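# Load sawn bar into lathe chuck and close up

## Task

Take the sawn bar from the rack on the workbench and put it into the lathe's chuck, aligned with the spindle, so that the clean end (the one without the saw burr) sits against the stop steps at the back of the jaws. Get the chuck clamped on the bar and the door closed, then release the bar and move the robot away. The robot must not tip over or be left leaning.

## Robot and tools

ROBOT. TidyBot++: a wheeled base 0.54 m long, 0.50 m wide, 0.38 m high, with one seven-joint arm and a two-finger gripper. The shoulder sits 0.12 m ahead of the base centre, 0.68 m up. Arm links: upper arm 0.42 m, forearm 0.31 m, hand 0.31 m to the hand point. At the start the arm is folded, hand pointing down, reaching about 0.08 m beyond the base front. Cameras: base_camera (fixed on the base) and wrist_camera (looks along the hand).

FRAMES. Base frame: origin on the floor below the base centre, x ahead, y to the left, z up, metres. hand_pose is reported in it: the point between the finger pads, with its z axis running out along the fingers and its y axis the direction the fingers close. The odometry frame is the base frame as it was when the scene began; base_odometry gives x, y and heading (rad, left positive, -3.142 to 3.142) there, from wheel counts only, so slip shows as travel. base_tilt gives forward and right lean in degrees.

execute_actions. Argument actions: a list holding one action, or empty to just read the state. Argument cameras: list of base_camera, wrist_camera or all; omitted or null gives all, [] gives none. An action may combine these keys:
- base: offsets from where the base currently is, along its own axes at the start of the command. translate_m: metres, forward positive, -2 to 2. strafe_m: metres, left positive, -2 to 2. rotate_rad: radians, counter-clockwise from above positive, -6.3 to 6.3. Translate and strafe together form one straight move.
- joints: absolute angles by name. joint_1_rad (any angle; spins the arm about vertical, positive is clockwise from above, the opposite sense to base heading), joint_2_rad shoulder -2.249 to 2.249 (0 upright, positive leans forward), joint_3_rad (any angle), joint_4_rad elbow -2.579 to 2.579 (with joint_3 at 3.14, negative bends forward), joint_5_rad (any angle), joint_6_rad wrist -2.099 to 2.099, joint_7_rad (any angle; hand rotation, at 1.57 with the hand down the fingers open left-right). gripper_pos: 0 fully open to 1 fully closed; opening is roughly 85 x (1 - gripper_pos) mm. Unlimited joints go the short way, so turn large amounts in steps below half a revolution.
- target: one list of seven numbers, an absolute hand pose in the base frame: [x, y, z, qw, qx, qy, qz], metres then a unit quaternion. With target, joints may only carry gripper_pos.
- speeds: caps for this action only. translate_m and strafe_m 0.05 to 0.5 m/s (give one of them for a combined move), rotate_rad 0.1 to 1.57 rad/s.
- lathe: door open or shut; chuck clamp or open; air_blast true; re_chuck true; stop true alone.
Unknown keys make the call invalid; out-of-range values get it refused, and after a refusal or a safety stop the rest of your reply's robot calls are skipped.

wait: seconds, 0 to 10, plus cameras; returns the same state as an empty action.
zoom_image: camera name and region [x0, y0, x1, y1] in pixels of that camera's latest image, top-left origin, at most 504 x 504.
finished_scene: scene, the current scene number. Final; call it only once the bar is clamped, seated, the door shut and the robot clear.

RESULTS. base_status, joint_status, hand_status: done, off_target (rested short and may still push), contact_stop, time_out (base moves stop after 14 s), not_followed (a built-in check withheld the targets; "pose unreachable" or "joint command not followed" with a cause), torque_fault, limit_stop_at_motor_heat. Base "done" only means the wheels turned enough. hand_status done means within 10 mm and 2 degrees; most target moves land within about 3 cm: add (wanted minus hand_pose) to the last target to correct. hand_target is where the commanded joints would put the hand; resend it, not hand_pose, to hold still under load. motor_effort is percent of maximum torque, bracket value the peak. on_its_own lists uncommanded motion. Motor temperatures follow joint order; MOTOR HOT appears at 60 °C and the arm goes limp near 75 °C. ARM HIT flags a hard self or base collision.

LATHE. Seen from its front, the chuck is on the left facing right; the door slides sideways with a protruding handle and does not avoid the arm. Door and chuck start shut and open; both open only with turret_state home. Reported: door_state, chuck_state (open, clamped, closed_empty, between), seat_state (home means the bar end covers all three stop-step sensors; believe it only once clamped), turret_state (home, away, alarm), and answers to commands. Open jaws do not hold the bar, so keep gripping until clamp finishes. air_blast clears chips from the steps for 2 s, only with nothing in or before the chuck. re_chuck (door shut, chuck clamped, turret home) pushes a bar that is within about 1 cm of the steps home over about 16 s; farther off it triggers an alarm that blocks the lathe. Wait for turret home before finishing.

CAUTIONS. Approach gently: no drops, releasing moving parts, slams, hard pushes or strong pulls on the gripper; don't squeeze the bar hard while it still rests on the rack. The arm does not avoid furniture and keeps pushing when blocked. Never drive or turn the base while the arm is caught on something high, and avoid big sideways swings of an outstretched arm: the robot can tip. Backing away or retracting the arm rights a small lean. Loads make the arm sag; don't command a loaded joint to its current reading. Brief tugs on held parts can happen.

Each tool is called after "Emit:" as a command line: name --argument value for each argument, lists and objects as JSON in quotes; but a table of rows of numbers goes row by row, as --pt "numbers of a row", without its own name.

## Session

Emit:
execute_actions --actions '[]'

Scene clock: 0.00 s.
Motor temperatures (°C): [32 37 30 31 40 39 42]
base_odometry: x=+0.000 y=+0.000 heading=+0.000
base_tilt: forward=+0.2 right=+0.0
base_status: not commanded
joint_positions: joint_1_rad=-0.032 joint_2_rad=-0.388 joint_3_rad=+3.095 joint_4_rad=-2.532 joint_5_rad=-0.015 joint_6_rad=-0.859 joint_7_rad=+1.591 gripper_pos=+0.000
joint_status: not commanded
motor_effort: joint_1_rad=+0 joint_2_rad=+0 joint_3_rad=+0 joint_4_rad=+14 joint_5_rad=+0 joint_6_rad=+3 joint_7_rad=-1
hand_pose: x=+0.2656 y=+0.0145 z=+0.5922 quat_wxyz=(+0.001, +0.997, +0.043, +0.069) (m; base frame)
hand_target: x=+0.2645 y=+0.0144 z=+0.5914 quat_wxyz=(+0.001, +0.997, +0.043, +0.068) (m; base frame)
hand_status: not commanded
lathe: door_state=shut chuck_state=open seat_state=open turret_state=home door_answer=taken chuck_answer=taken re_chuck_answer=taken
pictures: base_camera, wrist_camera

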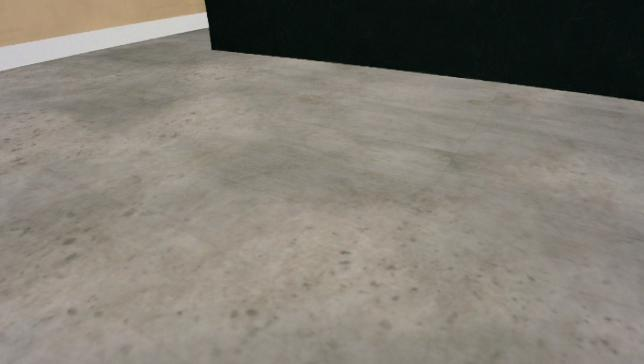

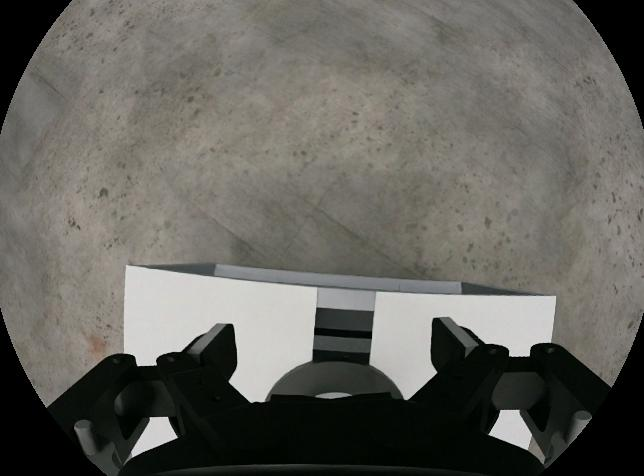

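Emit:
execute_actions --actions '[{"joints":{"joint_6_rad":0.35}}]'

Emit:
execute_actions --actions '[{"joints":{"joint_1_rad":1.3}}]' --cameras '["wrist_camera"]'

Emit:
execute_actions --actions '[{"joints":{"joint_1_rad":2.8}}]' --cameras '["wrist_camera"]'

Emit:
execute_actions --actions '[{"joints":{"joint_1_rad":-1.6}}]' --cameras '["wrist_camera"]'

Scene clock: 2.13 s.
Motor temperatures (°C): [32 37 30 31 40 39 42]
base_odometry: x=+0.000 y=+0.000 heading=+0.000
base_tilt: forward=+0.2 right=+0.0
base_status: not commanded
joint_positions: joint_1_rad=-0.032 joint_2_rad=-0.388 joint_3_rad=+3.095 joint_4_rad=-2.530 joint_5_rad=-0.015 joint_6_rad=+0.296 joint_7_rad=+1.591 gripper_pos=+0.000
joint_status: all done
motor_effort: joint_1_rad=+0(1) joint_2_rad=-4(4) joint_3_rad=+1(1) joint_4_rad=+19(19) joint_5_rad=+0(0) joint_6_rad=+10(10) joint_7_rad=+0(1)
hand_pose: x=+0.5222 y=+0.0326 z=+0.8165 quat_wxyz=(-0.012, +0.797, +0.036, +0.603) (m; base frame)
hand_target: x=+0.5252 y=+0.0329 z=+0.8301 quat_wxyz=(-0.013, +0.782, +0.035, +0.623) (m; base frame)
hand_status: not commanded
lathe: door_state=shut chuck_state=open seat_state=open turret_state=home door_answer=taken chuck_answer=taken re_chuck_answer=taken
pictures: base_camera, wrist_camera
camera_calibration:
wrist_camera: T_world_to_cam=[[0.100638, -0.994861, -0.0111489, -0.00639829], [-0.304663, -0.0201476, -0.952247, 0.983753], [0.947129, 0.0992284, -0.305125, -0.116629], [0, 0, 0, 1]] pos_world=[0.41082, 0.0250277, 0.901118]

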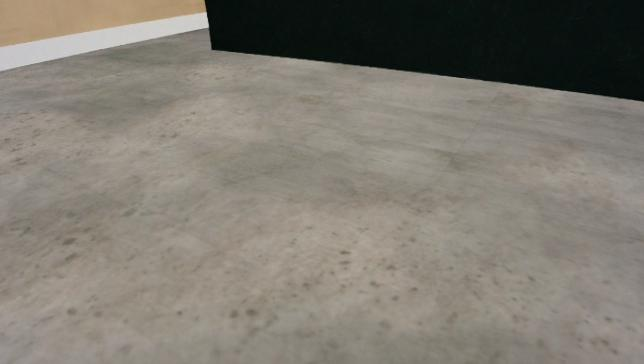

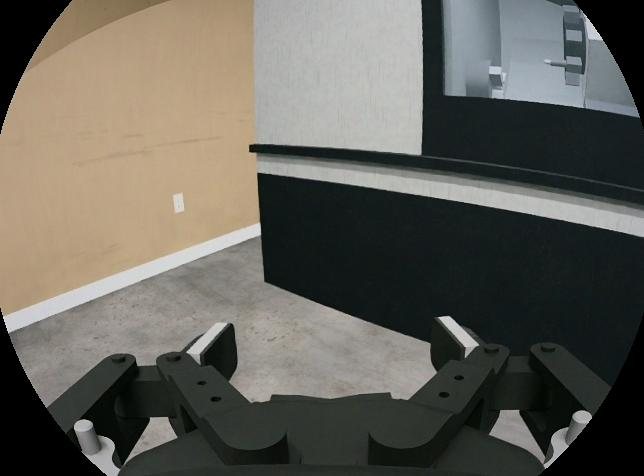

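Scene clock: 4.73 s.
Motor temperatures (°C): [32 37 30 31 40 39 42]
base_odometry: x=+0.000 y=+0.000 heading=+0.000
base_tilt: forward=+0.2 right=+0.0
base_status: not commanded
joint_positions: joint_1_rad=+1.289 joint_2_rad=-0.388 joint_3_rad=+3.095 joint_4_rad=-2.530 joint_5_rad=-0.015 joint_6_rad=+0.297 joint_7_rad=+1.591 gripper_pos=+0.000
joint_status: all done
motor_effort: joint_1_rad=+0(2) joint_2_rad=-4(4) joint_3_rad=+1(2) joint_4_rad=+19(19) joint_5_rad=+0(0) joint_6_rad=+10(11) joint_7_rad=+0(1)
hand_pose: x=+0.2505 y=-0.3826 z=+0.8167 quat_wxyz=(+0.361, +0.651, -0.460, +0.484) (m; base frame)
hand_target: x=+0.2470 y=-0.3869 z=+0.8301 quat_wxyz=(+0.375, +0.636, -0.455, +0.497) (m; base frame)
hand_status: not commanded
lathe: door_state=shut chuck_state=open seat_state=open turret_state=home door_answer=taken chuck_answer=taken re_chuck_answer=taken
pictures: wrist_camera
camera_calibration:
wrist_camera: T_world_to_cam=[[-0.938928, -0.343933, -0.0111239, 0.117286], [-0.094767, 0.289517, -0.95247, 0.958903], [0.330806, -0.893247, -0.30443, -0.0439362], [0, 0, 0, 1]] pos_world=[0.21553, -0.276527, 0.901256]

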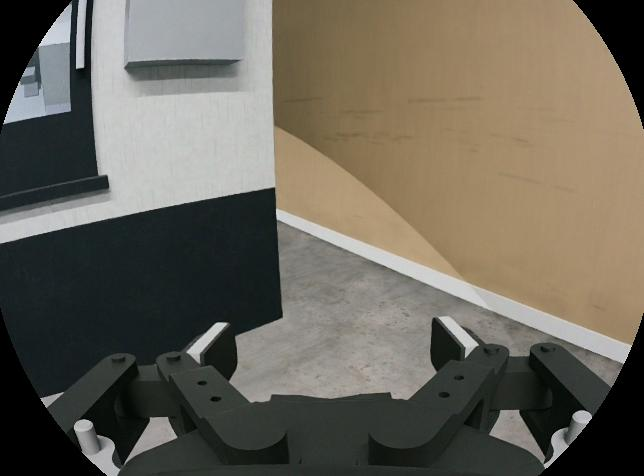

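Scene clock: 7.47 s.
Motor temperatures (°C): [32 37 30 31 40 39 42]
base_odometry: x=+0.000 y=+0.000 heading=+0.000
base_tilt: forward=+0.2 right=+0.0
base_status: not commanded
joint_positions: joint_1_rad=+2.789 joint_2_rad=-0.388 joint_3_rad=+3.095 joint_4_rad=-2.530 joint_5_rad=-0.015 joint_6_rad=+0.297 joint_7_rad=+1.591 gripper_pos=+0.000
joint_status: all done
motor_effort: joint_1_rad=+0(1) joint_2_rad=-4(4) joint_3_rad=+0(2) joint_4_rad=+19(19) joint_5_rad=+0(0) joint_6_rad=+9(11) joint_7_rad=-1(1)
hand_pose: x=-0.2534 y=-0.1583 z=+0.8168 quat_wxyz=(+0.594, +0.163, -0.780, +0.109) (m; base frame)
hand_target: x=-0.2579 y=-0.1551 z=+0.8301 quat_wxyz=(+0.613, +0.155, -0.767, +0.109) (m; base frame)
hand_status: not commanded
lathe: door_state=shut chuck_state=open seat_state=open turret_state=home door_answer=taken chuck_answer=taken re_chuck_answer=taken
pictures: wrist_camera
camera_calibration:
wrist_camera: T_world_to_cam=[[-0.409546, 0.912222, -0.0111135, 0.05428], [0.281813, 0.114916, -0.952563, 0.914143], [-0.867671, -0.39325, -0.30414, 0.0984117], [0, 0, 0, 1]] pos_world=[-0.149999, -0.115865, 0.901313]

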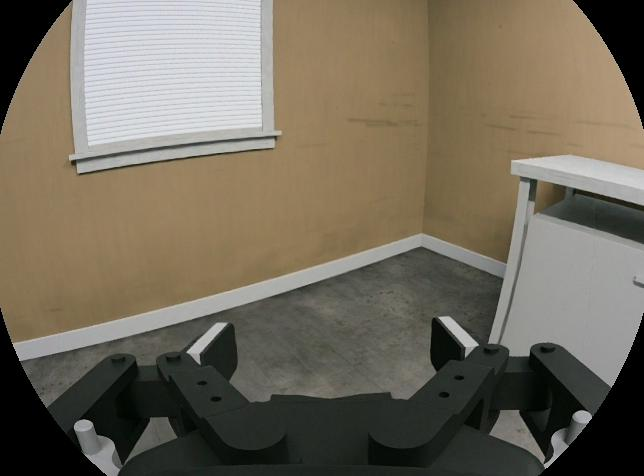

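Scene clock: 10.50 s.
Motor temperatures (°C): [32 37 30 31 40 39 42]
base_odometry: x=+0.000 y=+0.000 heading=+0.000
base_tilt: forward=+0.2 right=+0.0
base_status: not commanded
joint_positions: joint_1_rad=+4.672 joint_2_rad=-0.388 joint_3_rad=+3.095 joint_4_rad=-2.530 joint_5_rad=-0.015 joint_6_rad=+0.298 joint_7_rad=+1.591 gripper_pos=+0.000
joint_status: all done
motor_effort: joint_1_rad=+0(1) joint_2_rad=-4(4) joint_3_rad=+0(2) joint_4_rad=+19(19) joint_5_rad=+0(0) joint_6_rad=+10(10) joint_7_rad=+0(1)
hand_pose: x=+0.0828 y=+0.4030 z=+0.8169 quat_wxyz=(+0.437, -0.535, -0.591, -0.416) (m; base frame)
hand_target: x=+0.0872 y=+0.4063 z=+0.8301 quat_wxyz=(+0.449, -0.528, -0.577, -0.432) (m; base frame)
hand_status: not commanded
lathe: door_state=shut chuck_state=open seat_state=open turret_state=home door_answer=taken chuck_answer=taken re_chuck_answer=taken
pictures: wrist_camera
camera_calibration:
wrist_camera: T_world_to_cam=[[0.993936, 0.109394, -0.0111073, -0.11274], [0.0227382, -0.303318, -0.952618, 0.945005], [-0.10758, 0.946589, -0.303966, 0.00779843], [0, 0, 0, 1]] pos_world=[0.091408, 0.291588, 0.901347]

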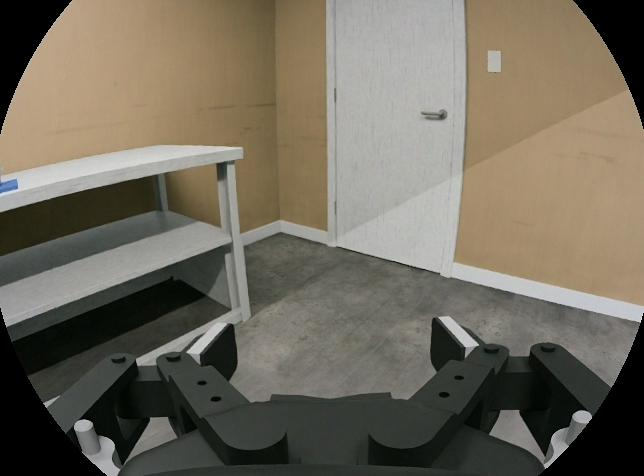

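Emit:
execute_actions --actions '[{"joints":{"joint_1_rad":3.75,"joint_6_rad":0.2}}]' --cameras '["wrist_camera"]'

Emit:
execute_actions --actions '[{"joints":{"joint_1_rad":0.4,"joint_6_rad":0.65}}]' --cameras '["wrist_camera"]'

Scene clock: 12.83 s.
Motor temperatures (°C): [32 37 30 31 40 39 42]
base_odometry: x=+0.000 y=+0.000 heading=+0.000
base_tilt: forward=+0.2 right=+0.0
base_status: not commanded
joint_positions: joint_1_rad=+3.761 joint_2_rad=-0.388 joint_3_rad=+3.095 joint_4_rad=-2.530 joint_5_rad=-0.015 joint_6_rad=+0.255 joint_7_rad=+1.591 gripper_pos=+0.000
joint_status: all done
motor_effort: joint_1_rad=+0(1) joint_2_rad=-4(4) joint_3_rad=+1(2) joint_4_rad=+19(19) joint_5_rad=+0(0) joint_6_rad=+10(11) joint_7_rad=-1(1)
hand_pose: x=-0.2182 y=+0.2166 z=+0.8043 quat_wxyz=(+0.560, -0.224, -0.778, -0.177) (m; base frame)
hand_target: x=-0.2147 y=+0.2090 z=+0.7855 quat_wxyz=(+0.537, -0.225, -0.796, -0.166) (m; base frame)
hand_status: not commanded
lathe: door_state=shut chuck_state=open seat_state=open turret_state=home door_answer=taken chuck_answer=taken re_chuck_answer=taken
pictures: wrist_camera
camera_calibration:
wrist_camera: T_world_to_cam=[[0.524033, 0.851606, -0.0125332, -0.0554645], [0.286655, -0.190211, -0.938962, 0.905473], [-0.802009, 0.488454, -0.343793, 0.127755], [0, 0, 0, 1]] pos_world=[-0.128033, 0.157062, 0.893431]

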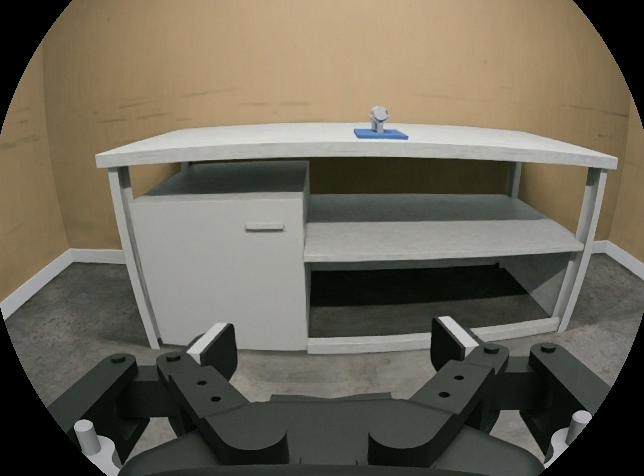

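Scene clock: 16.63 s.
Motor temperatures (°C): [32 37 30 31 40 39 42]
base_odometry: x=+0.000 y=+0.000 heading=+0.000
base_tilt: forward=+0.2 right=+0.0
base_status: not commanded
joint_positions: joint_1_rad=+6.672 joint_2_rad=-0.388 joint_3_rad=+3.095 joint_4_rad=-2.530 joint_5_rad=-0.015 joint_6_rad=+0.595 joint_7_rad=+1.591 gripper_pos=+0.000
joint_status: all done
motor_effort: joint_1_rad=+0(2) joint_2_rad=-3(4) joint_3_rad=+0(1) joint_4_rad=+19(19) joint_5_rad=+0(0) joint_6_rad=+11(11) joint_7_rad=+0(1)
hand_pose: x=+0.5114 y=-0.1385 z=+0.9084 quat_wxyz=(-0.135, -0.689, +0.114, -0.703) (m; base frame)
hand_target: x=+0.5085 y=-0.1423 z=+0.9228 quat_wxyz=(-0.142, -0.671, +0.115, -0.719) (m; base frame)
hand_status: not commanded
lathe: door_state=shut chuck_state=open seat_state=open turret_state=home door_answer=taken chuck_answer=taken re_chuck_answer=taken
pictures: wrist_camera
camera_calibration:
wrist_camera: T_world_to_cam=[[-0.311409, -0.950276, -0.000398599, 0.0326216], [-0.0108846, 0.00398634, -0.999933, 0.960953], [0.950214, -0.311384, -0.0115847, -0.386497], [0, 0, 0, 1]] pos_world=[0.387873, -0.0931799, 0.956424]

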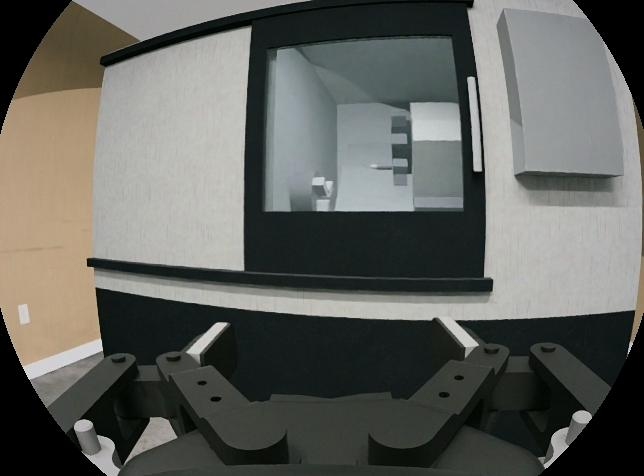

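Emit:
execute_actions --actions '[{"lathe":{"door":"open"},"base":{"translate_m":-0.17,"strafe_m":0.48,"rotate_rad":2.6},"joints":{"joint_1_rad":0,"joint_2_rad":-0.3,"joint_4_rad":-2.0,"joint_6_rad":-0.3}}]' --cameras '["wrist_camera"]'

Emit:
zoom_image --camera "wrist_camera" --region '[220, 50, 440, 220]'

Scene clock: 21.00 s.
Motor temperatures (°C): [32 37 30 31 40 39 42]
base_odometry: x=-0.170 y=+0.480 heading=+2.600
base_tilt: forward=+0.2 right=+0.0
base_status: done
joint_positions: joint_1_rad=+6.286 joint_2_rad=-0.307 joint_3_rad=+3.093 joint_4_rad=-2.009 joint_5_rad=-0.015 joint_6_rad=-0.245 joint_7_rad=+1.591 gripper_pos=+0.000
joint_status: all done
motor_effort: joint_1_rad=+0(2) joint_2_rad=-9(12) joint_3_rad=+1(3) joint_4_rad=+21(21) joint_5_rad=+0(1) joint_6_rad=+10(11) joint_7_rad=+0(1)
hand_pose: x=+0.5918 y=+0.0268 z=+0.9270 quat_wxyz=(+0.006, -0.827, -0.025, -0.562) (m; base frame)
hand_target: x=+0.5883 y=+0.0269 z=+0.9134 quat_wxyz=(+0.007, -0.841, -0.026, -0.540) (m; base frame)
hand_status: not commanded
lathe: door_state=open chuck_state=open seat_state=open turret_state=home door_answer=taken chuck_answer=taken re_chuck_answer=taken
pictures: wrist_camera
camera_calibration:
wrist_camera: T_world_to_cam=[[0.0739799, -0.997065, -0.0196846, 0.00579468], [-0.399954, -0.0115823, -0.916462, 1.13312], [0.913545, 0.0756727, -0.399637, -0.0401521], [0, 0, 0, 1]] pos_world=[0.489446, 0.0219402, 1.02253]

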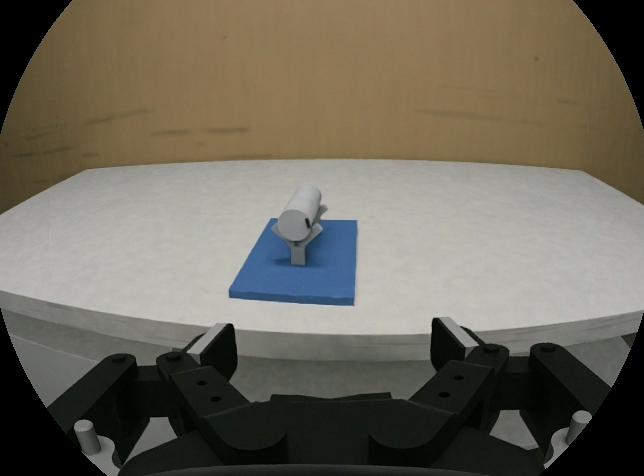

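Scaled by 2.291.

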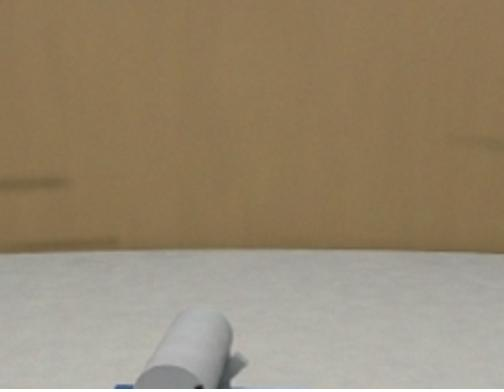

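Emit:
zoom_image --camera "wrist_camera" --region '[220, 160, 380, 310]'

Scaled by 3.150.

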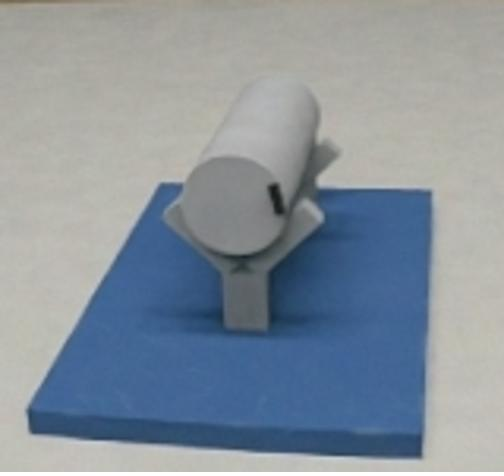

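Emit:
execute_actions --actions '[{"target":[0.46,0.06,0.94,0,1,0,0]}]' --cameras '[]'

Emit:
execute_actions --actions '[{"base":{"translate_m":0.33}}]' --cameras '["wrist_camera","base_camera"]'

Emit:
zoom_image --camera "wrist_camera" --region '[220, 50, 440, 220]'

Scene clock: 24.90 s.
Motor temperatures (°C): [32 37 30 31 40 39 42]
base_odometry: x=-0.170 y=+0.480 heading=+2.600
base_tilt: forward=+0.2 right=+0.0
base_status: not commanded
joint_positions: joint_1_rad=+6.138 joint_2_rad=+0.150 joint_3_rad=+3.110 joint_4_rad=-0.894 joint_5_rad=-0.015 joint_6_rad=-2.030 joint_7_rad=+1.449 gripper_pos=+0.000
joint_status: not commanded
motor_effort: joint_1_rad=+0(1) joint_2_rad=-19(19) joint_3_rad=-1(1) joint_4_rad=+14(22) joint_5_rad=+0(0) joint_6_rad=+2(10) joint_7_rad=-1(1)
hand_pose: x=+0.4679 y=+0.0669 z=+0.9456 quat_wxyz=(+0.014, -0.999, -0.031, -0.032) (m; base frame)
hand_target: x=+0.4600 y=+0.0600 z=+0.9400 quat_wxyz=(+0.000, -1.000, +0.000, +0.000) (m; base frame)
hand_status: off_target (0.012 m and 5.4 deg from the pose sent, 0.137 m and 68.5 deg at the start)
lathe: door_state=open chuck_state=open seat_state=open turret_state=home door_answer=taken chuck_answer=taken re_chuck_answer=taken
pictures: none
No camera images: "cameras" was empty.

Scene clock: 26.80 s.
Motor temperatures (°C): [32 37 30 31 40 39 42]
base_odometry: x=-0.453 y=+0.650 heading=+2.601
base_tilt: forward=+0.2 right=+0.0
base_status: done
joint_positions: joint_1_rad=+6.135 joint_2_rad=+0.170 joint_3_rad=+3.112 joint_4_rad=-0.892 joint_5_rad=-0.015 joint_6_rad=-2.037 joint_7_rad=+1.449 gripper_pos=+0.000
joint_status: not commanded
motor_effort: joint_1_rad=+0(1) joint_2_rad=-20(23) joint_3_rad=-1(1) joint_4_rad=+14(15) joint_5_rad=+0(0) joint_6_rad=+2(3) joint_7_rad=-1(1)
hand_pose: x=+0.4714 y=+0.0676 z=+0.9385 quat_wxyz=(+0.012, -0.999, -0.031, -0.019) (m; base frame)
hand_target: x=+0.4600 y=+0.0600 z=+0.9400 quat_wxyz=(+0.000, -1.000, +0.000, +0.000) (m; base frame)
hand_status: not commanded
lathe: door_state=open chuck_state=open seat_state=open turret_state=home door_answer=taken chuck_answer=taken re_chuck_answer=taken
pictures: base_camera, wrist_camera
camera_calibration:
wrist_camera: T_world_to_cam=[[0.0382849, -0.997364, -0.0616451, 0.111826], [-0.999265, -0.0381096, -0.00401678, 0.523863], [0.00165691, 0.0617536, -0.99809, 1.06384], [0, 0, 0, 1]] pos_world=[0.517434, 0.0657994, 1.07081]

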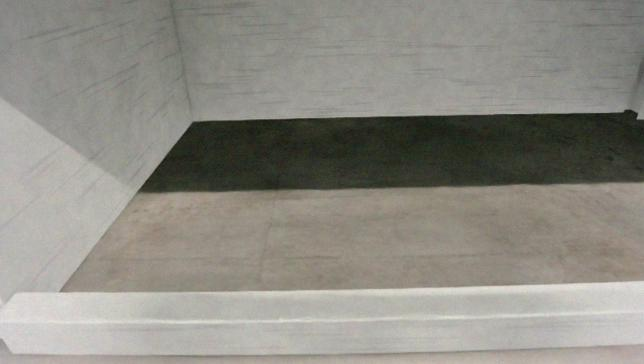

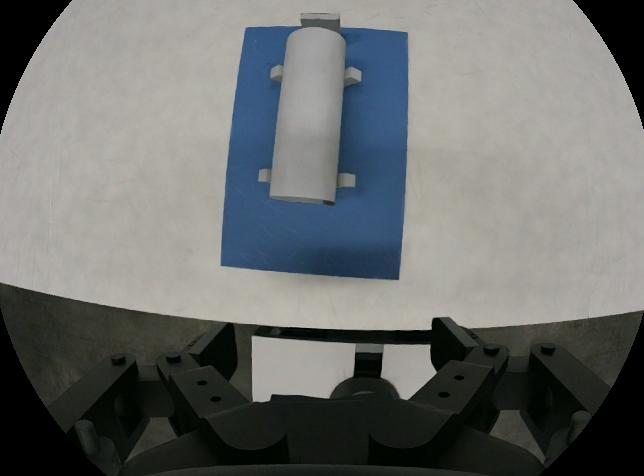

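Scaled by 2.291.

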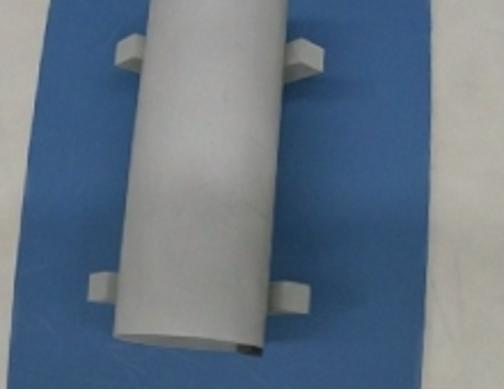

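Emit:
zoom_image --camera "wrist_camera" --region '[255, 160, 375, 230]'

Emit:
zoom_image --camera "wrist_camera" --region '[255, 0, 375, 70]'

Scaled by 4.200.

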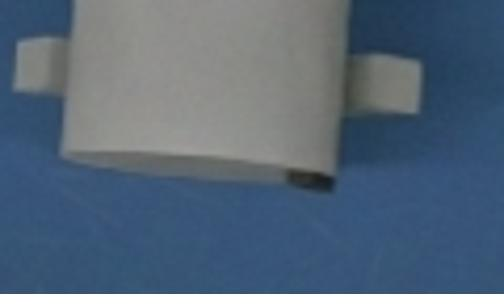

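Scaled by 4.200.

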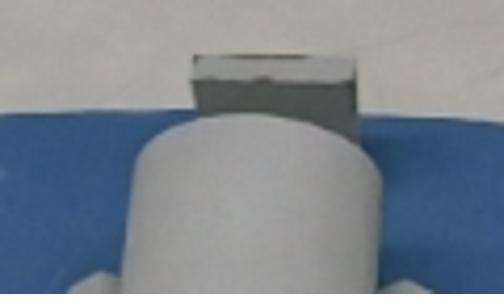

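Emit:
execute_actions --actions '[{"base":{"translate_m":0.07},"target":[0.498,0.08,0.925,0,1,-0.03,0]}]' --cameras '["wrist_camera"]'

Scene clock: 29.07 s.
Motor temperatures (°C): [32 37 30 31 40 39 42]
base_odometry: x=-0.513 y=+0.686 heading=+2.601
base_tilt: forward=+0.2 right=+0.0
base_status: done
joint_positions: joint_1_rad=+6.087 joint_2_rad=+0.260 joint_3_rad=+3.133 joint_4_rad=-0.823 joint_5_rad=-0.015 joint_6_rad=-2.037 joint_7_rad=+1.359 gripper_pos=+0.000
joint_status: not commanded
motor_effort: joint_1_rad=+0(1) joint_2_rad=-23(28) joint_3_rad=+0(1) joint_4_rad=+14(16) joint_5_rad=+0(0) joint_6_rad=+1(3) joint_7_rad=+0(1)
hand_pose: x=+0.5021 y=+0.0847 z=+0.9246 quat_wxyz=(+0.010, -1.000, +0.000, -0.009) (m; base frame)
hand_target: x=+0.4980 y=+0.0800 z=+0.9250 quat_wxyz=(+0.000, -1.000, +0.030, +0.000) (m; base frame)
hand_status: off_target (0.006 m and 3.8 deg from the pose sent, 0.032 m and 7.5 deg at the start)
lathe: door_state=open chuck_state=open seat_state=open turret_state=home door_answer=taken chuck_answer=taken re_chuck_answer=taken
pictures: wrist_camera
camera_calibration:
wrist_camera: T_world_to_cam=[[-0.0252059, -0.998015, -0.0577091, 0.155107], [-0.999543, 0.0241981, 0.0180962, 0.5296], [-0.0166638, 0.0581389, -0.998169, 1.05842], [0, 0, 0, 1]] pos_world=[0.550905, 0.0804489, 1.05585]

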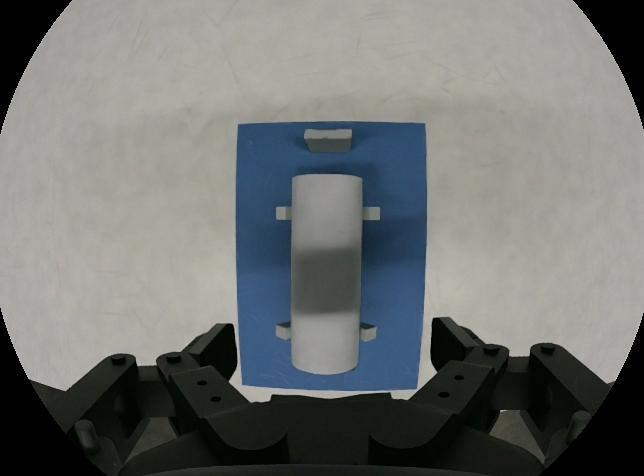

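Emit:
execute_actions --actions '[{"target":[0.508,0.083,0.862,0.0,1,-0.02,0.0]}]' --cameras '["wrist_camera"]'

Scene clock: 31.07 s.
Motor temperatures (°C): [32 37 30 31 40 39 42]
base_odometry: x=-0.513 y=+0.686 heading=+2.601
base_tilt: forward=+0.2 right=+0.0
base_status: not commanded
joint_positions: joint_1_rad=+6.087 joint_2_rad=+0.232 joint_3_rad=+3.132 joint_4_rad=-1.058 joint_5_rad=-0.015 joint_6_rad=-1.888 joint_7_rad=+1.359 gripper_pos=+0.000
joint_status: not commanded
motor_effort: joint_1_rad=+0(0) joint_2_rad=-22(24) joint_3_rad=-1(2) joint_4_rad=+15(16) joint_5_rad=+0(0) joint_6_rad=+1(2) joint_7_rad=+0(1)
hand_pose: x=+0.4972 y=+0.0842 z=+0.8672 quat_wxyz=(+0.004, -1.000, +0.001, +0.020) (m; base frame)
hand_target: x=+0.5080 y=+0.0830 z=+0.8620 quat_wxyz=(+0.000, -1.000, +0.020, +0.000) (m; base frame)
hand_status: off_target (0.012 m and 3.2 deg from the pose sent, 0.063 m and 2.8 deg at the start)
lathe: door_state=open chuck_state=open seat_state=open turret_state=home door_answer=taken chuck_answer=taken re_chuck_answer=taken
pictures: wrist_camera
camera_calibration:
wrist_camera: T_world_to_cam=[[-0.0301017, -0.998534, -0.0449796, 0.142663], [-0.996839, 0.0266796, 0.0748367, 0.475009], [-0.073527, 0.0470901, -0.996181, 1.02852], [0, 0, 0, 1]] pos_world=[0.553426, 0.0813481, 0.99546]

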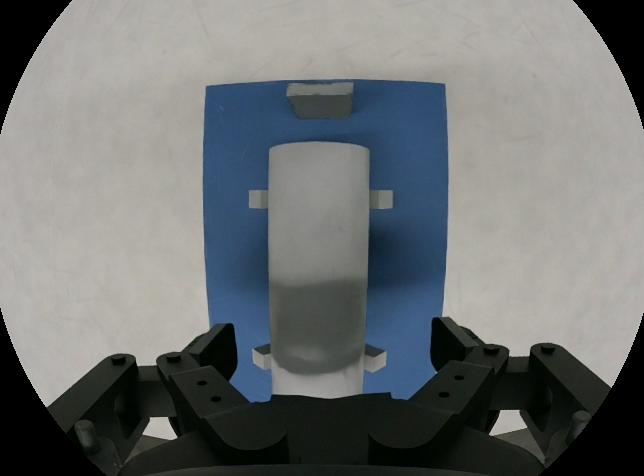

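Emit:
execute_actions --actions '[{"target":[0.523,0.0875,0.855,0.0,1,-0.02,0.02]}]' --cameras '["wrist_camera"]'

Scene clock: 32.07 s.
Motor temperatures (°C): [32 37 30 31 40 39 42]
base_odometry: x=-0.513 y=+0.686 heading=+2.601
base_tilt: forward=+0.2 right=+0.0
base_status: not commanded
joint_positions: joint_1_rad=+6.085 joint_2_rad=+0.231 joint_3_rad=+3.132 joint_4_rad=-1.077 joint_5_rad=-0.015 joint_6_rad=-1.818 joint_7_rad=+1.356 gripper_pos=+0.000
joint_status: not commanded
motor_effort: joint_1_rad=+0(1) joint_2_rad=-23(24) joint_3_rad=+0(1) joint_4_rad=+16(16) joint_5_rad=+0(0) joint_6_rad=+2(2) joint_7_rad=+0(1)
hand_pose: x=+0.5141 y=+0.0885 z=+0.8618 quat_wxyz=(+0.010, -1.000, +0.002, -0.006) (m; base frame)
hand_target: x=+0.5230 y=+0.0875 z=+0.8550 quat_wxyz=(+0.000, -1.000, +0.020, -0.020) (m; base frame)
hand_status: off_target (0.011 m and 2.8 deg from the pose sent, 0.029 m and 5.1 deg at the start)
lathe: door_state=open chuck_state=open seat_state=open turret_state=home door_answer=taken chuck_answer=taken re_chuck_answer=taken
pictures: wrist_camera
camera_calibration:
wrist_camera: T_world_to_cam=[[-0.029638, -0.997945, -0.0568074, 0.157075], [-0.999319, 0.028334, 0.0236254, 0.537369], [-0.0219673, 0.0574689, -0.998106, 0.998406], [0, 0, 0, 1]] pos_world=[0.563591, 0.0841495, 0.992742]

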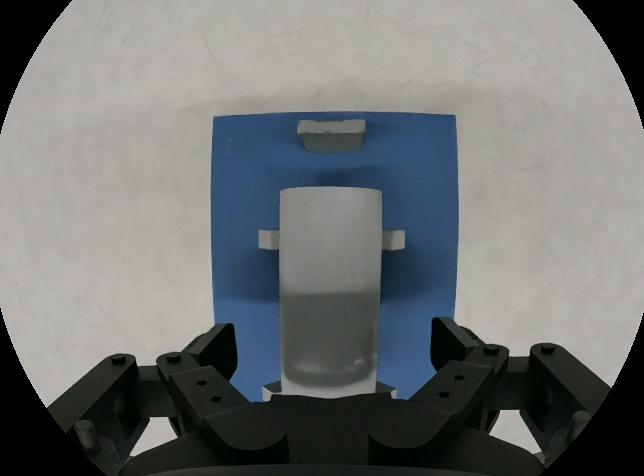

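Emit:
execute_actions --actions '[{"joints":{"gripper_pos":0.56}}]' --cameras '["wrist_camera"]'

Scene clock: 33.07 s.
Motor temperatures (°C): [32 37 30 31 40 39 42]
base_odometry: x=-0.513 y=+0.686 heading=+2.601
base_tilt: forward=+0.2 right=+0.0
base_status: not commanded
joint_positions: joint_1_rad=+6.083 joint_2_rad=+0.229 joint_3_rad=+3.129 joint_4_rad=-1.077 joint_5_rad=-0.014 joint_6_rad=-1.815 joint_7_rad=+1.353 gripper_pos=+0.552
joint_status: all done
motor_effort: joint_1_rad=+0(3) joint_2_rad=-23(23) joint_3_rad=+0(3) joint_4_rad=+15(16) joint_5_rad=+0(5) joint_6_rad=+1(3) joint_7_rad=+1(1)
hand_pose: x=+0.5140 y=+0.0902 z=+0.8625 quat_wxyz=(+0.010, -1.000, +0.001, -0.008) (m; base frame)
hand_target: x=+0.5230 y=+0.0875 z=+0.8550 quat_wxyz=(+0.000, -1.000, +0.020, -0.020) (m; base frame)
hand_status: not commanded
lathe: door_state=open chuck_state=open seat_state=open turret_state=home door_answer=taken chuck_answer=taken re_chuck_answer=taken
pictures: wrist_camera
camera_calibration:
wrist_camera: T_world_to_cam=[[-0.0274738, -0.997959, -0.0576498, 0.158424], [-0.999458, 0.026377, 0.0197005, 0.540861], [-0.0181396, 0.0581598, -0.998142, 0.996998], [0, 0, 0, 1]] pos_world=[0.563006, 0.0858492, 0.993624]

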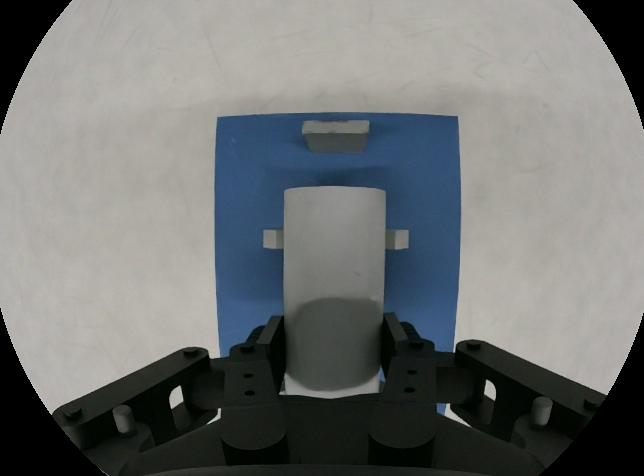

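Emit:
execute_actions --actions '[{"joints":{"gripper_pos":0.8}}]' --cameras '[]'

Emit:
execute_actions --actions '[{"target":[0.515,0.088,0.92,0.0,1,-0.02,0.02]}]' --cameras '["wrist_camera"]'

Scene clock: 33.87 s.
Motor temperatures (°C): [32 37 30 31 40 39 42]
base_odometry: x=-0.513 y=+0.686 heading=+2.601
base_tilt: forward=+0.2 right=+0.0
base_status: not commanded
joint_positions: joint_1_rad=+6.083 joint_2_rad=+0.228 joint_3_rad=+3.129 joint_4_rad=-1.078 joint_5_rad=-0.014 joint_6_rad=-1.814 joint_7_rad=+1.353 gripper_pos=+0.576
joint_status: gripper_pos off_target (ended at +0.576, target +0.800)
motor_effort: joint_1_rad=+0(1) joint_2_rad=-23(24) joint_3_rad=-1(1) joint_4_rad=+14(17) joint_5_rad=+0(1) joint_6_rad=+1(1) joint_7_rad=+0(0)
hand_pose: x=+0.5139 y=+0.0902 z=+0.8630 quat_wxyz=(+0.010, -1.000, +0.001, -0.009) (m; base frame)
hand_target: x=+0.5230 y=+0.0875 z=+0.8550 quat_wxyz=(+0.000, -1.000, +0.020, -0.020) (m; base frame)
hand_status: not commanded
lathe: door_state=open chuck_state=open seat_state=open turret_state=home door_answer=taken chuck_answer=taken re_chuck_answer=taken
pictures: none
No camera images: "cameras" was empty.

Scene clock: 35.20 s.
Motor temperatures (°C): [32 37 30 31 40 39 42]
base_odometry: x=-0.513 y=+0.686 heading=+2.601
base_tilt: forward=+0.2 right=+0.0
base_status: not commanded
joint_positions: joint_1_rad=+6.071 joint_2_rad=+0.265 joint_3_rad=+3.130 joint_4_rad=-0.842 joint_5_rad=-0.014 joint_6_rad=-1.957 joint_7_rad=+1.353 gripper_pos=+0.576
joint_status: not commanded
motor_effort: joint_1_rad=+0(1) joint_2_rad=-26(28) joint_3_rad=+0(1) joint_4_rad=+17(19) joint_5_rad=+0(1) joint_6_rad=+2(3) joint_7_rad=+0(1)
hand_pose: x=+0.5229 y=+0.0963 z=+0.9181 quat_wxyz=(+0.016, -0.999, -0.005, -0.036) (m; base frame)
hand_target: x=+0.5150 y=+0.0880 z=+0.9200 quat_wxyz=(+0.000, -1.000, +0.020, -0.020) (m; base frame)
hand_status: off_target (0.012 m and 3.9 deg from the pose sent, 0.057 m and 2.8 deg at the start)
lathe: door_state=open chuck_state=open seat_state=open turret_state=home door_answer=taken chuck_answer=taken re_chuck_answer=taken
pictures: wrist_camera
camera_calibration:
wrist_camera: T_world_to_cam=[[-0.0115634, -0.997434, -0.0706573, 0.171604], [-0.999247, 0.0141437, -0.0361275, 0.60084], [0.0370341, 0.0701863, -0.996846, 1.02116], [0, 0, 0, 1]] pos_world=[0.564554, 0.0909936, 1.05177]

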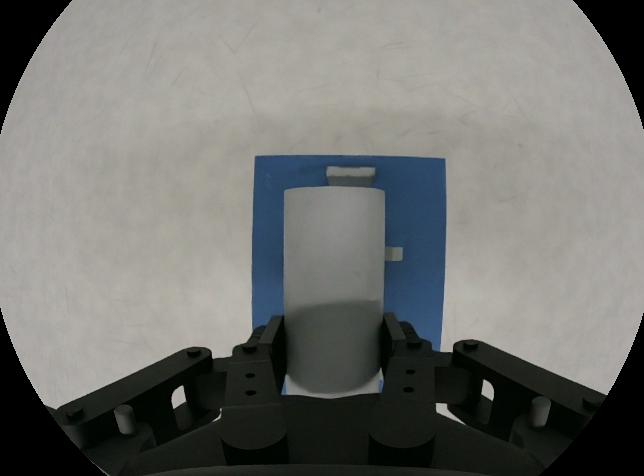

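Emit:
execute_actions --actions '[{"base":{"translate_m":-1.54,"strafe_m":-0.06,"rotate_rad":3.137},"speeds":{"rotate_rad":1.0}}]' --cameras '[]'

Emit:
execute_actions --actions '[{"lathe":{"air_blast":true},"joints":{"joint_1_rad":0,"joint_2_rad":-0.3,"joint_3_rad":3.12,"joint_4_rad":-2.0,"joint_5_rad":0,"joint_6_rad":0.16,"joint_7_rad":2.95}}]' --cameras '["base_camera","wrist_camera"]'

Scene clock: 41.57 s.
Motor temperatures (°C): [32 37 30 31 40 39 42]
base_odometry: x=+0.839 y=-0.054 heading=-0.544
base_tilt: forward=+0.2 right=+0.0
base_status: done
joint_positions: joint_1_rad=+6.058 joint_2_rad=+0.286 joint_3_rad=+3.144 joint_4_rad=-0.842 joint_5_rad=-0.013 joint_6_rad=-1.962 joint_7_rad=+1.353 gripper_pos=+0.576
joint_status: not commanded
motor_effort: joint_1_rad=+0(4) joint_2_rad=-27(31) joint_3_rad=-1(3) joint_4_rad=+17(18) joint_5_rad=+0(2) joint_6_rad=+2(3) joint_7_rad=-1(1)
hand_pose: x=+0.5262 y=+0.0978 z=+0.9095 quat_wxyz=(+0.011, -1.000, -0.005, -0.024) (m; base frame)
hand_target: x=+0.5150 y=+0.0880 z=+0.9200 quat_wxyz=(+0.000, -1.000, +0.020, -0.020) (m; base frame)
hand_status: not commanded
lathe: door_state=open chuck_state=open seat_state=open turret_state=home door_answer=taken chuck_answer=taken re_chuck_answer=taken
pictures: none
No camera images: "cameras" was empty.

Scene clock: 44.70 s.
Motor temperatures (°C): [32 37 30 31 40 39 42]
base_odometry: x=+0.839 y=-0.054 heading=-0.544
base_tilt: forward=+0.2 right=+0.0
base_status: not commanded
joint_positions: joint_1_rad=+6.271 joint_2_rad=-0.273 joint_3_rad=+3.134 joint_4_rad=-1.995 joint_5_rad=-0.013 joint_6_rad=+0.078 joint_7_rad=+2.898 gripper_pos=+0.576
joint_status: all done
motor_effort: joint_1_rad=+0(2) joint_2_rad=-14(28) joint_3_rad=+0(1) joint_4_rad=+26(26) joint_5_rad=+0(1) joint_6_rad=+14(15) joint_7_rad=-1(2)
hand_pose: x=+0.6267 y=+0.0117 z=+1.0166 quat_wxyz=(-0.411, -0.576, -0.453, -0.542) (m; base frame)
hand_target: x=+0.6172 y=+0.0140 z=+1.0527 quat_wxyz=(-0.453, -0.531, -0.450, -0.557) (m; base frame)
hand_status: not commanded
lathe: door_state=open chuck_state=open seat_state=open turret_state=home door_answer=taken chuck_answer=taken re_chuck_answer=taken
pictures: base_camera, wrist_camera
camera_calibration:
wrist_camera: T_world_to_cam=[[0.112952, -0.275234, 0.954719, -1.03358], [-0.0375822, -0.961364, -0.272703, 0.358579], [0.992889, -0.00507793, -0.118932, -0.369157], [0, 0, 0, 1]] pos_world=[0.496754, 0.0583751, 1.04066]

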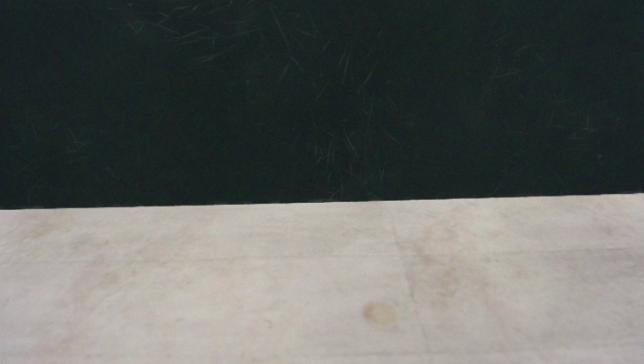

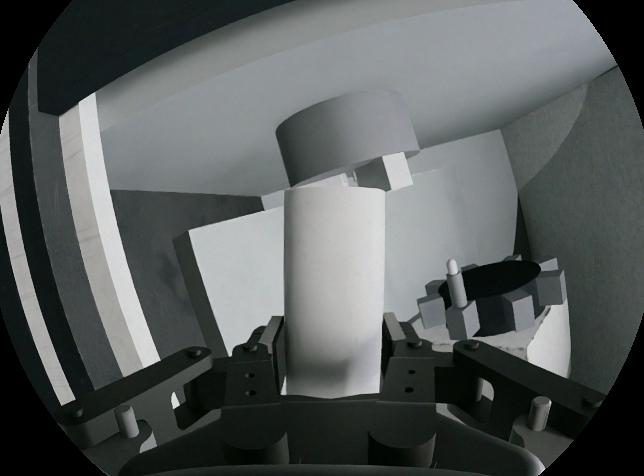

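Emit:
execute_actions --actions '[{"base":{"strafe_m":-0.14},"target":[0.60,0.0,1.14,0.5,0.5,0.5,0.5]}]' --cameras '["base_camera","wrist_camera"]'

Emit:
zoom_image --camera "wrist_camera" --region '[140, 80, 460, 290]'

Scene clock: 47.27 s.
Motor temperatures (°C): [32 37 30 31 40 39 42]
base_odometry: x=+0.766 y=-0.174 heading=-0.543
base_tilt: forward=+0.2 right=+0.0
base_status: done
joint_positions: joint_1_rad=+5.972 joint_2_rad=-0.331 joint_3_rad=+3.316 joint_4_rad=-1.744 joint_5_rad=+0.644 joint_6_rad=-0.211 joint_7_rad=+2.579 gripper_pos=+0.576
joint_status: not commanded
motor_effort: joint_1_rad=+0(2) joint_2_rad=-11(16) joint_3_rad=-1(4) joint_4_rad=+26(27) joint_5_rad=+1(1) joint_6_rad=+12(15) joint_7_rad=-1(1)
hand_pose: x=+0.6095 y=+0.0092 z=+1.1207 quat_wxyz=(-0.493, -0.496, -0.515, -0.495) (m; base frame)
hand_target: x=+0.6000 y=+0.0000 z=+1.1400 quat_wxyz=(-0.500, -0.500, -0.500, -0.500) (m; base frame)
hand_status: off_target (0.023 m and 2.1 deg from the pose sent, 0.127 m and 15.2 deg at the start)
lathe: door_state=open chuck_state=open seat_state=open turret_state=home door_answer=taken chuck_answer=taken re_chuck_answer=taken
pictures: base_camera, wrist_camera
camera_calibration:
wrist_camera: T_world_to_cam=[[0.06119, -0.00850528, 0.99809, -1.1512], [-0.0138905, -0.999874, -0.00766889, 0.0727538], [0.998029, -0.0133947, -0.0613004, -0.407441], [0, 0, 0, 1]] pos_world=[0.47809, 0.0574958, 1.12458]

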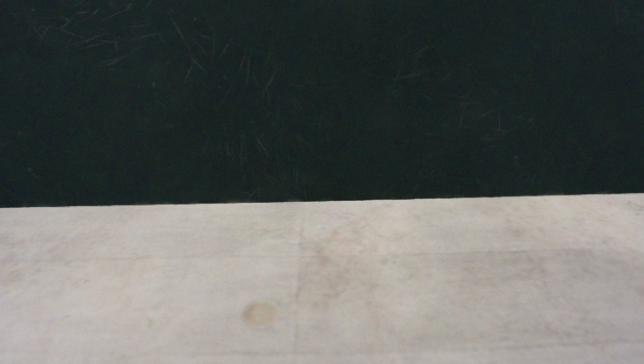

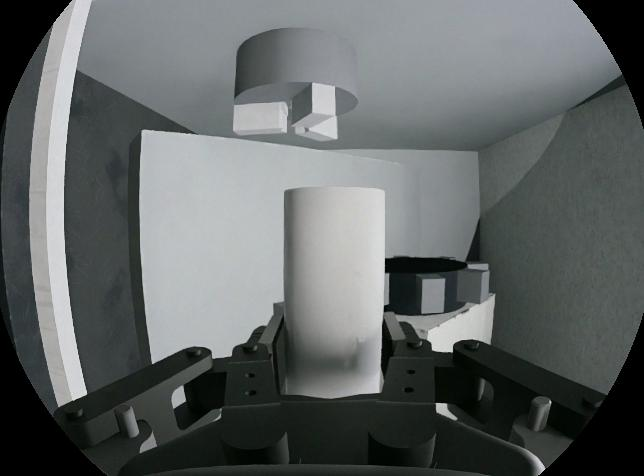

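Scaled by 1.575.

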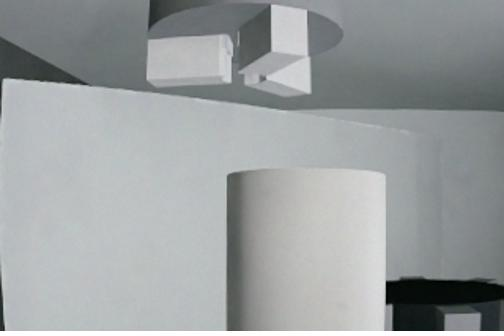

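Emit:
zoom_image --camera "wrist_camera" --region '[216, 20, 376, 150]'

Emit:
execute_actions --actions '[{"lathe":{"air_blast":true},"base":{"translate_m":0.24,"rotate_rad":0.02}, "target":[0.6,-0.03,1.06,0.5,0.5,0.5,0.5]}]' --cameras '["base_camera","wrist_camera"]'

Emit:
zoom_image --camera "wrist_camera" --region '[216, 20, 376, 150]'

Scaled by 3.150.

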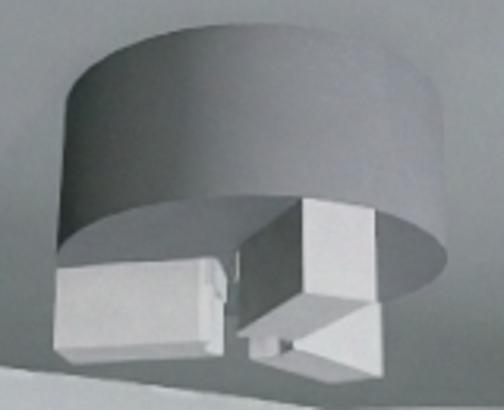

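Scene clock: 50.87 s.
Motor temperatures (°C): [32 37 30 31 40 39 42]
base_odometry: x=+0.972 y=-0.299 heading=-0.524
base_tilt: forward=+0.2 right=+0.0
base_status: done
joint_positions: joint_1_rad=+6.166 joint_2_rad=-0.331 joint_3_rad=+3.313 joint_4_rad=-1.977 joint_5_rad=+0.776 joint_6_rad=+0.000 joint_7_rad=+2.435 gripper_pos=+0.576
joint_status: not commanded
motor_effort: joint_1_rad=+0(2) joint_2_rad=-11(16) joint_3_rad=-1(3) joint_4_rad=+26(28) joint_5_rad=+0(1) joint_6_rad=+11(13) joint_7_rad=-1(1)
hand_pose: x=+0.6084 y=-0.0400 z=+1.0304 quat_wxyz=(-0.493, -0.527, -0.512, -0.466) (m; base frame)
hand_target: x=+0.6000 y=-0.0300 z=+1.0600 quat_wxyz=(-0.500, -0.500, -0.500, -0.500) (m; base frame)
hand_status: off_target (0.032 m and 5.2 deg from the pose sent, 0.073 m and 2.1 deg at the start)
lathe: door_state=open chuck_state=open seat_state=open turret_state=home door_answer=taken chuck_answer=taken re_chuck_answer=taken
pictures: base_camera, wrist_camera
camera_calibration:
wrist_camera: T_world_to_cam=[[0.116157, -0.0170151, 0.993085, -1.09002], [-0.0765948, -0.997029, -0.00812367, 0.0615667], [0.990273, -0.0751216, -0.117115, -0.352702], [0, 0, 0, 1]] pos_world=[0.4806, 0.0163415, 1.04168]

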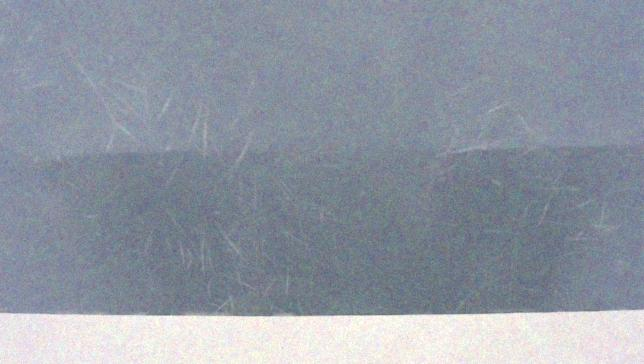

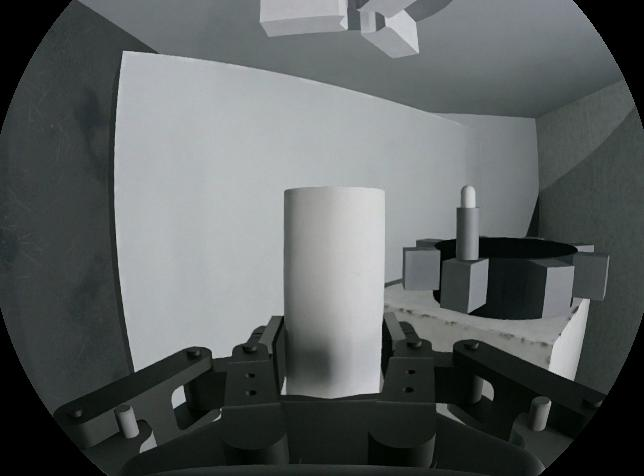

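Scaled by 3.150.

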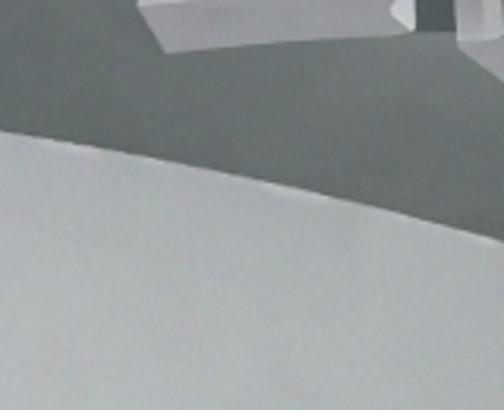

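Emit:
execute_actions --actions '[{"target":[0.8,0.06,1.07,0.505,0.47,0.495,0.53]}]' --cameras '["wrist_camera"]'

Emit:
zoom_image --camera "wrist_camera" --region '[216, 0, 456, 220]'

Scene clock: 55.13 s.
Motor temperatures (°C): [32 37 30 31 40 39 42]
base_odometry: x=+0.972 y=-0.299 heading=-0.524
base_tilt: forward=+0.2 right=+0.0
base_status: not commanded
joint_positions: joint_1_rad=+5.657 joint_2_rad=+0.168 joint_3_rad=+3.744 joint_4_rad=-1.631 joint_5_rad=+0.153 joint_6_rad=+0.147 joint_7_rad=+2.896 gripper_pos=+0.576
joint_status: not commanded
motor_effort: joint_1_rad=+0(2) joint_2_rad=-27(30) joint_3_rad=+2(4) joint_4_rad=+25(27) joint_5_rad=-1(1) joint_6_rad=+14(14) joint_7_rad=+0(1)
hand_pose: x=+0.8012 y=+0.0629 z=+1.0164 quat_wxyz=(-0.474, -0.501, -0.525, -0.498) (m; base frame)
hand_target: x=+0.8000 y=+0.0600 z=+1.0700 quat_wxyz=(-0.505, -0.470, -0.495, -0.530) (m; base frame)
hand_status: off_target (0.054 m and 7.2 deg from the pose sent, 0.220 m and 10.1 deg at the start)
lathe: door_state=open chuck_state=open seat_state=open turret_state=home door_answer=taken chuck_answer=taken re_chuck_answer=taken
pictures: wrist_camera
camera_calibration:
wrist_camera: T_world_to_cam=[[0.093372, -0.0222374, 0.995383, -1.08056], [0.0108725, -0.999668, -0.0233531, 0.124391], [0.995572, 0.0130028, -0.0930992, -0.571773], [0, 0, 0, 1]] pos_world=[0.668783, 0.107756, 1.02524]

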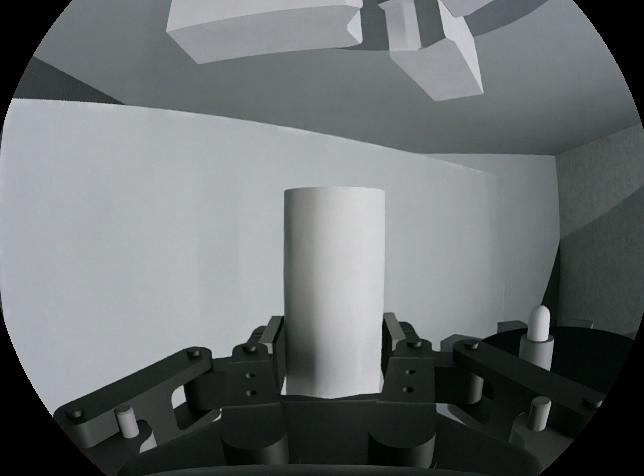

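Scaled by 2.100.

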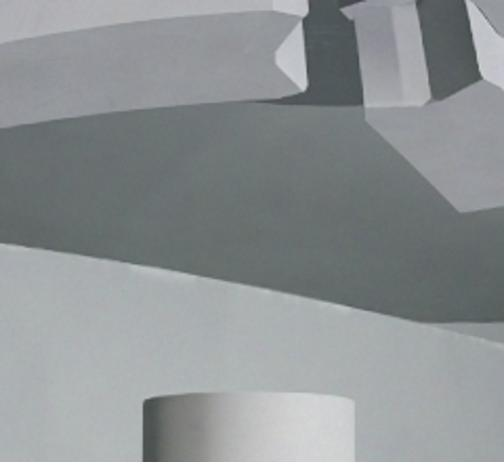

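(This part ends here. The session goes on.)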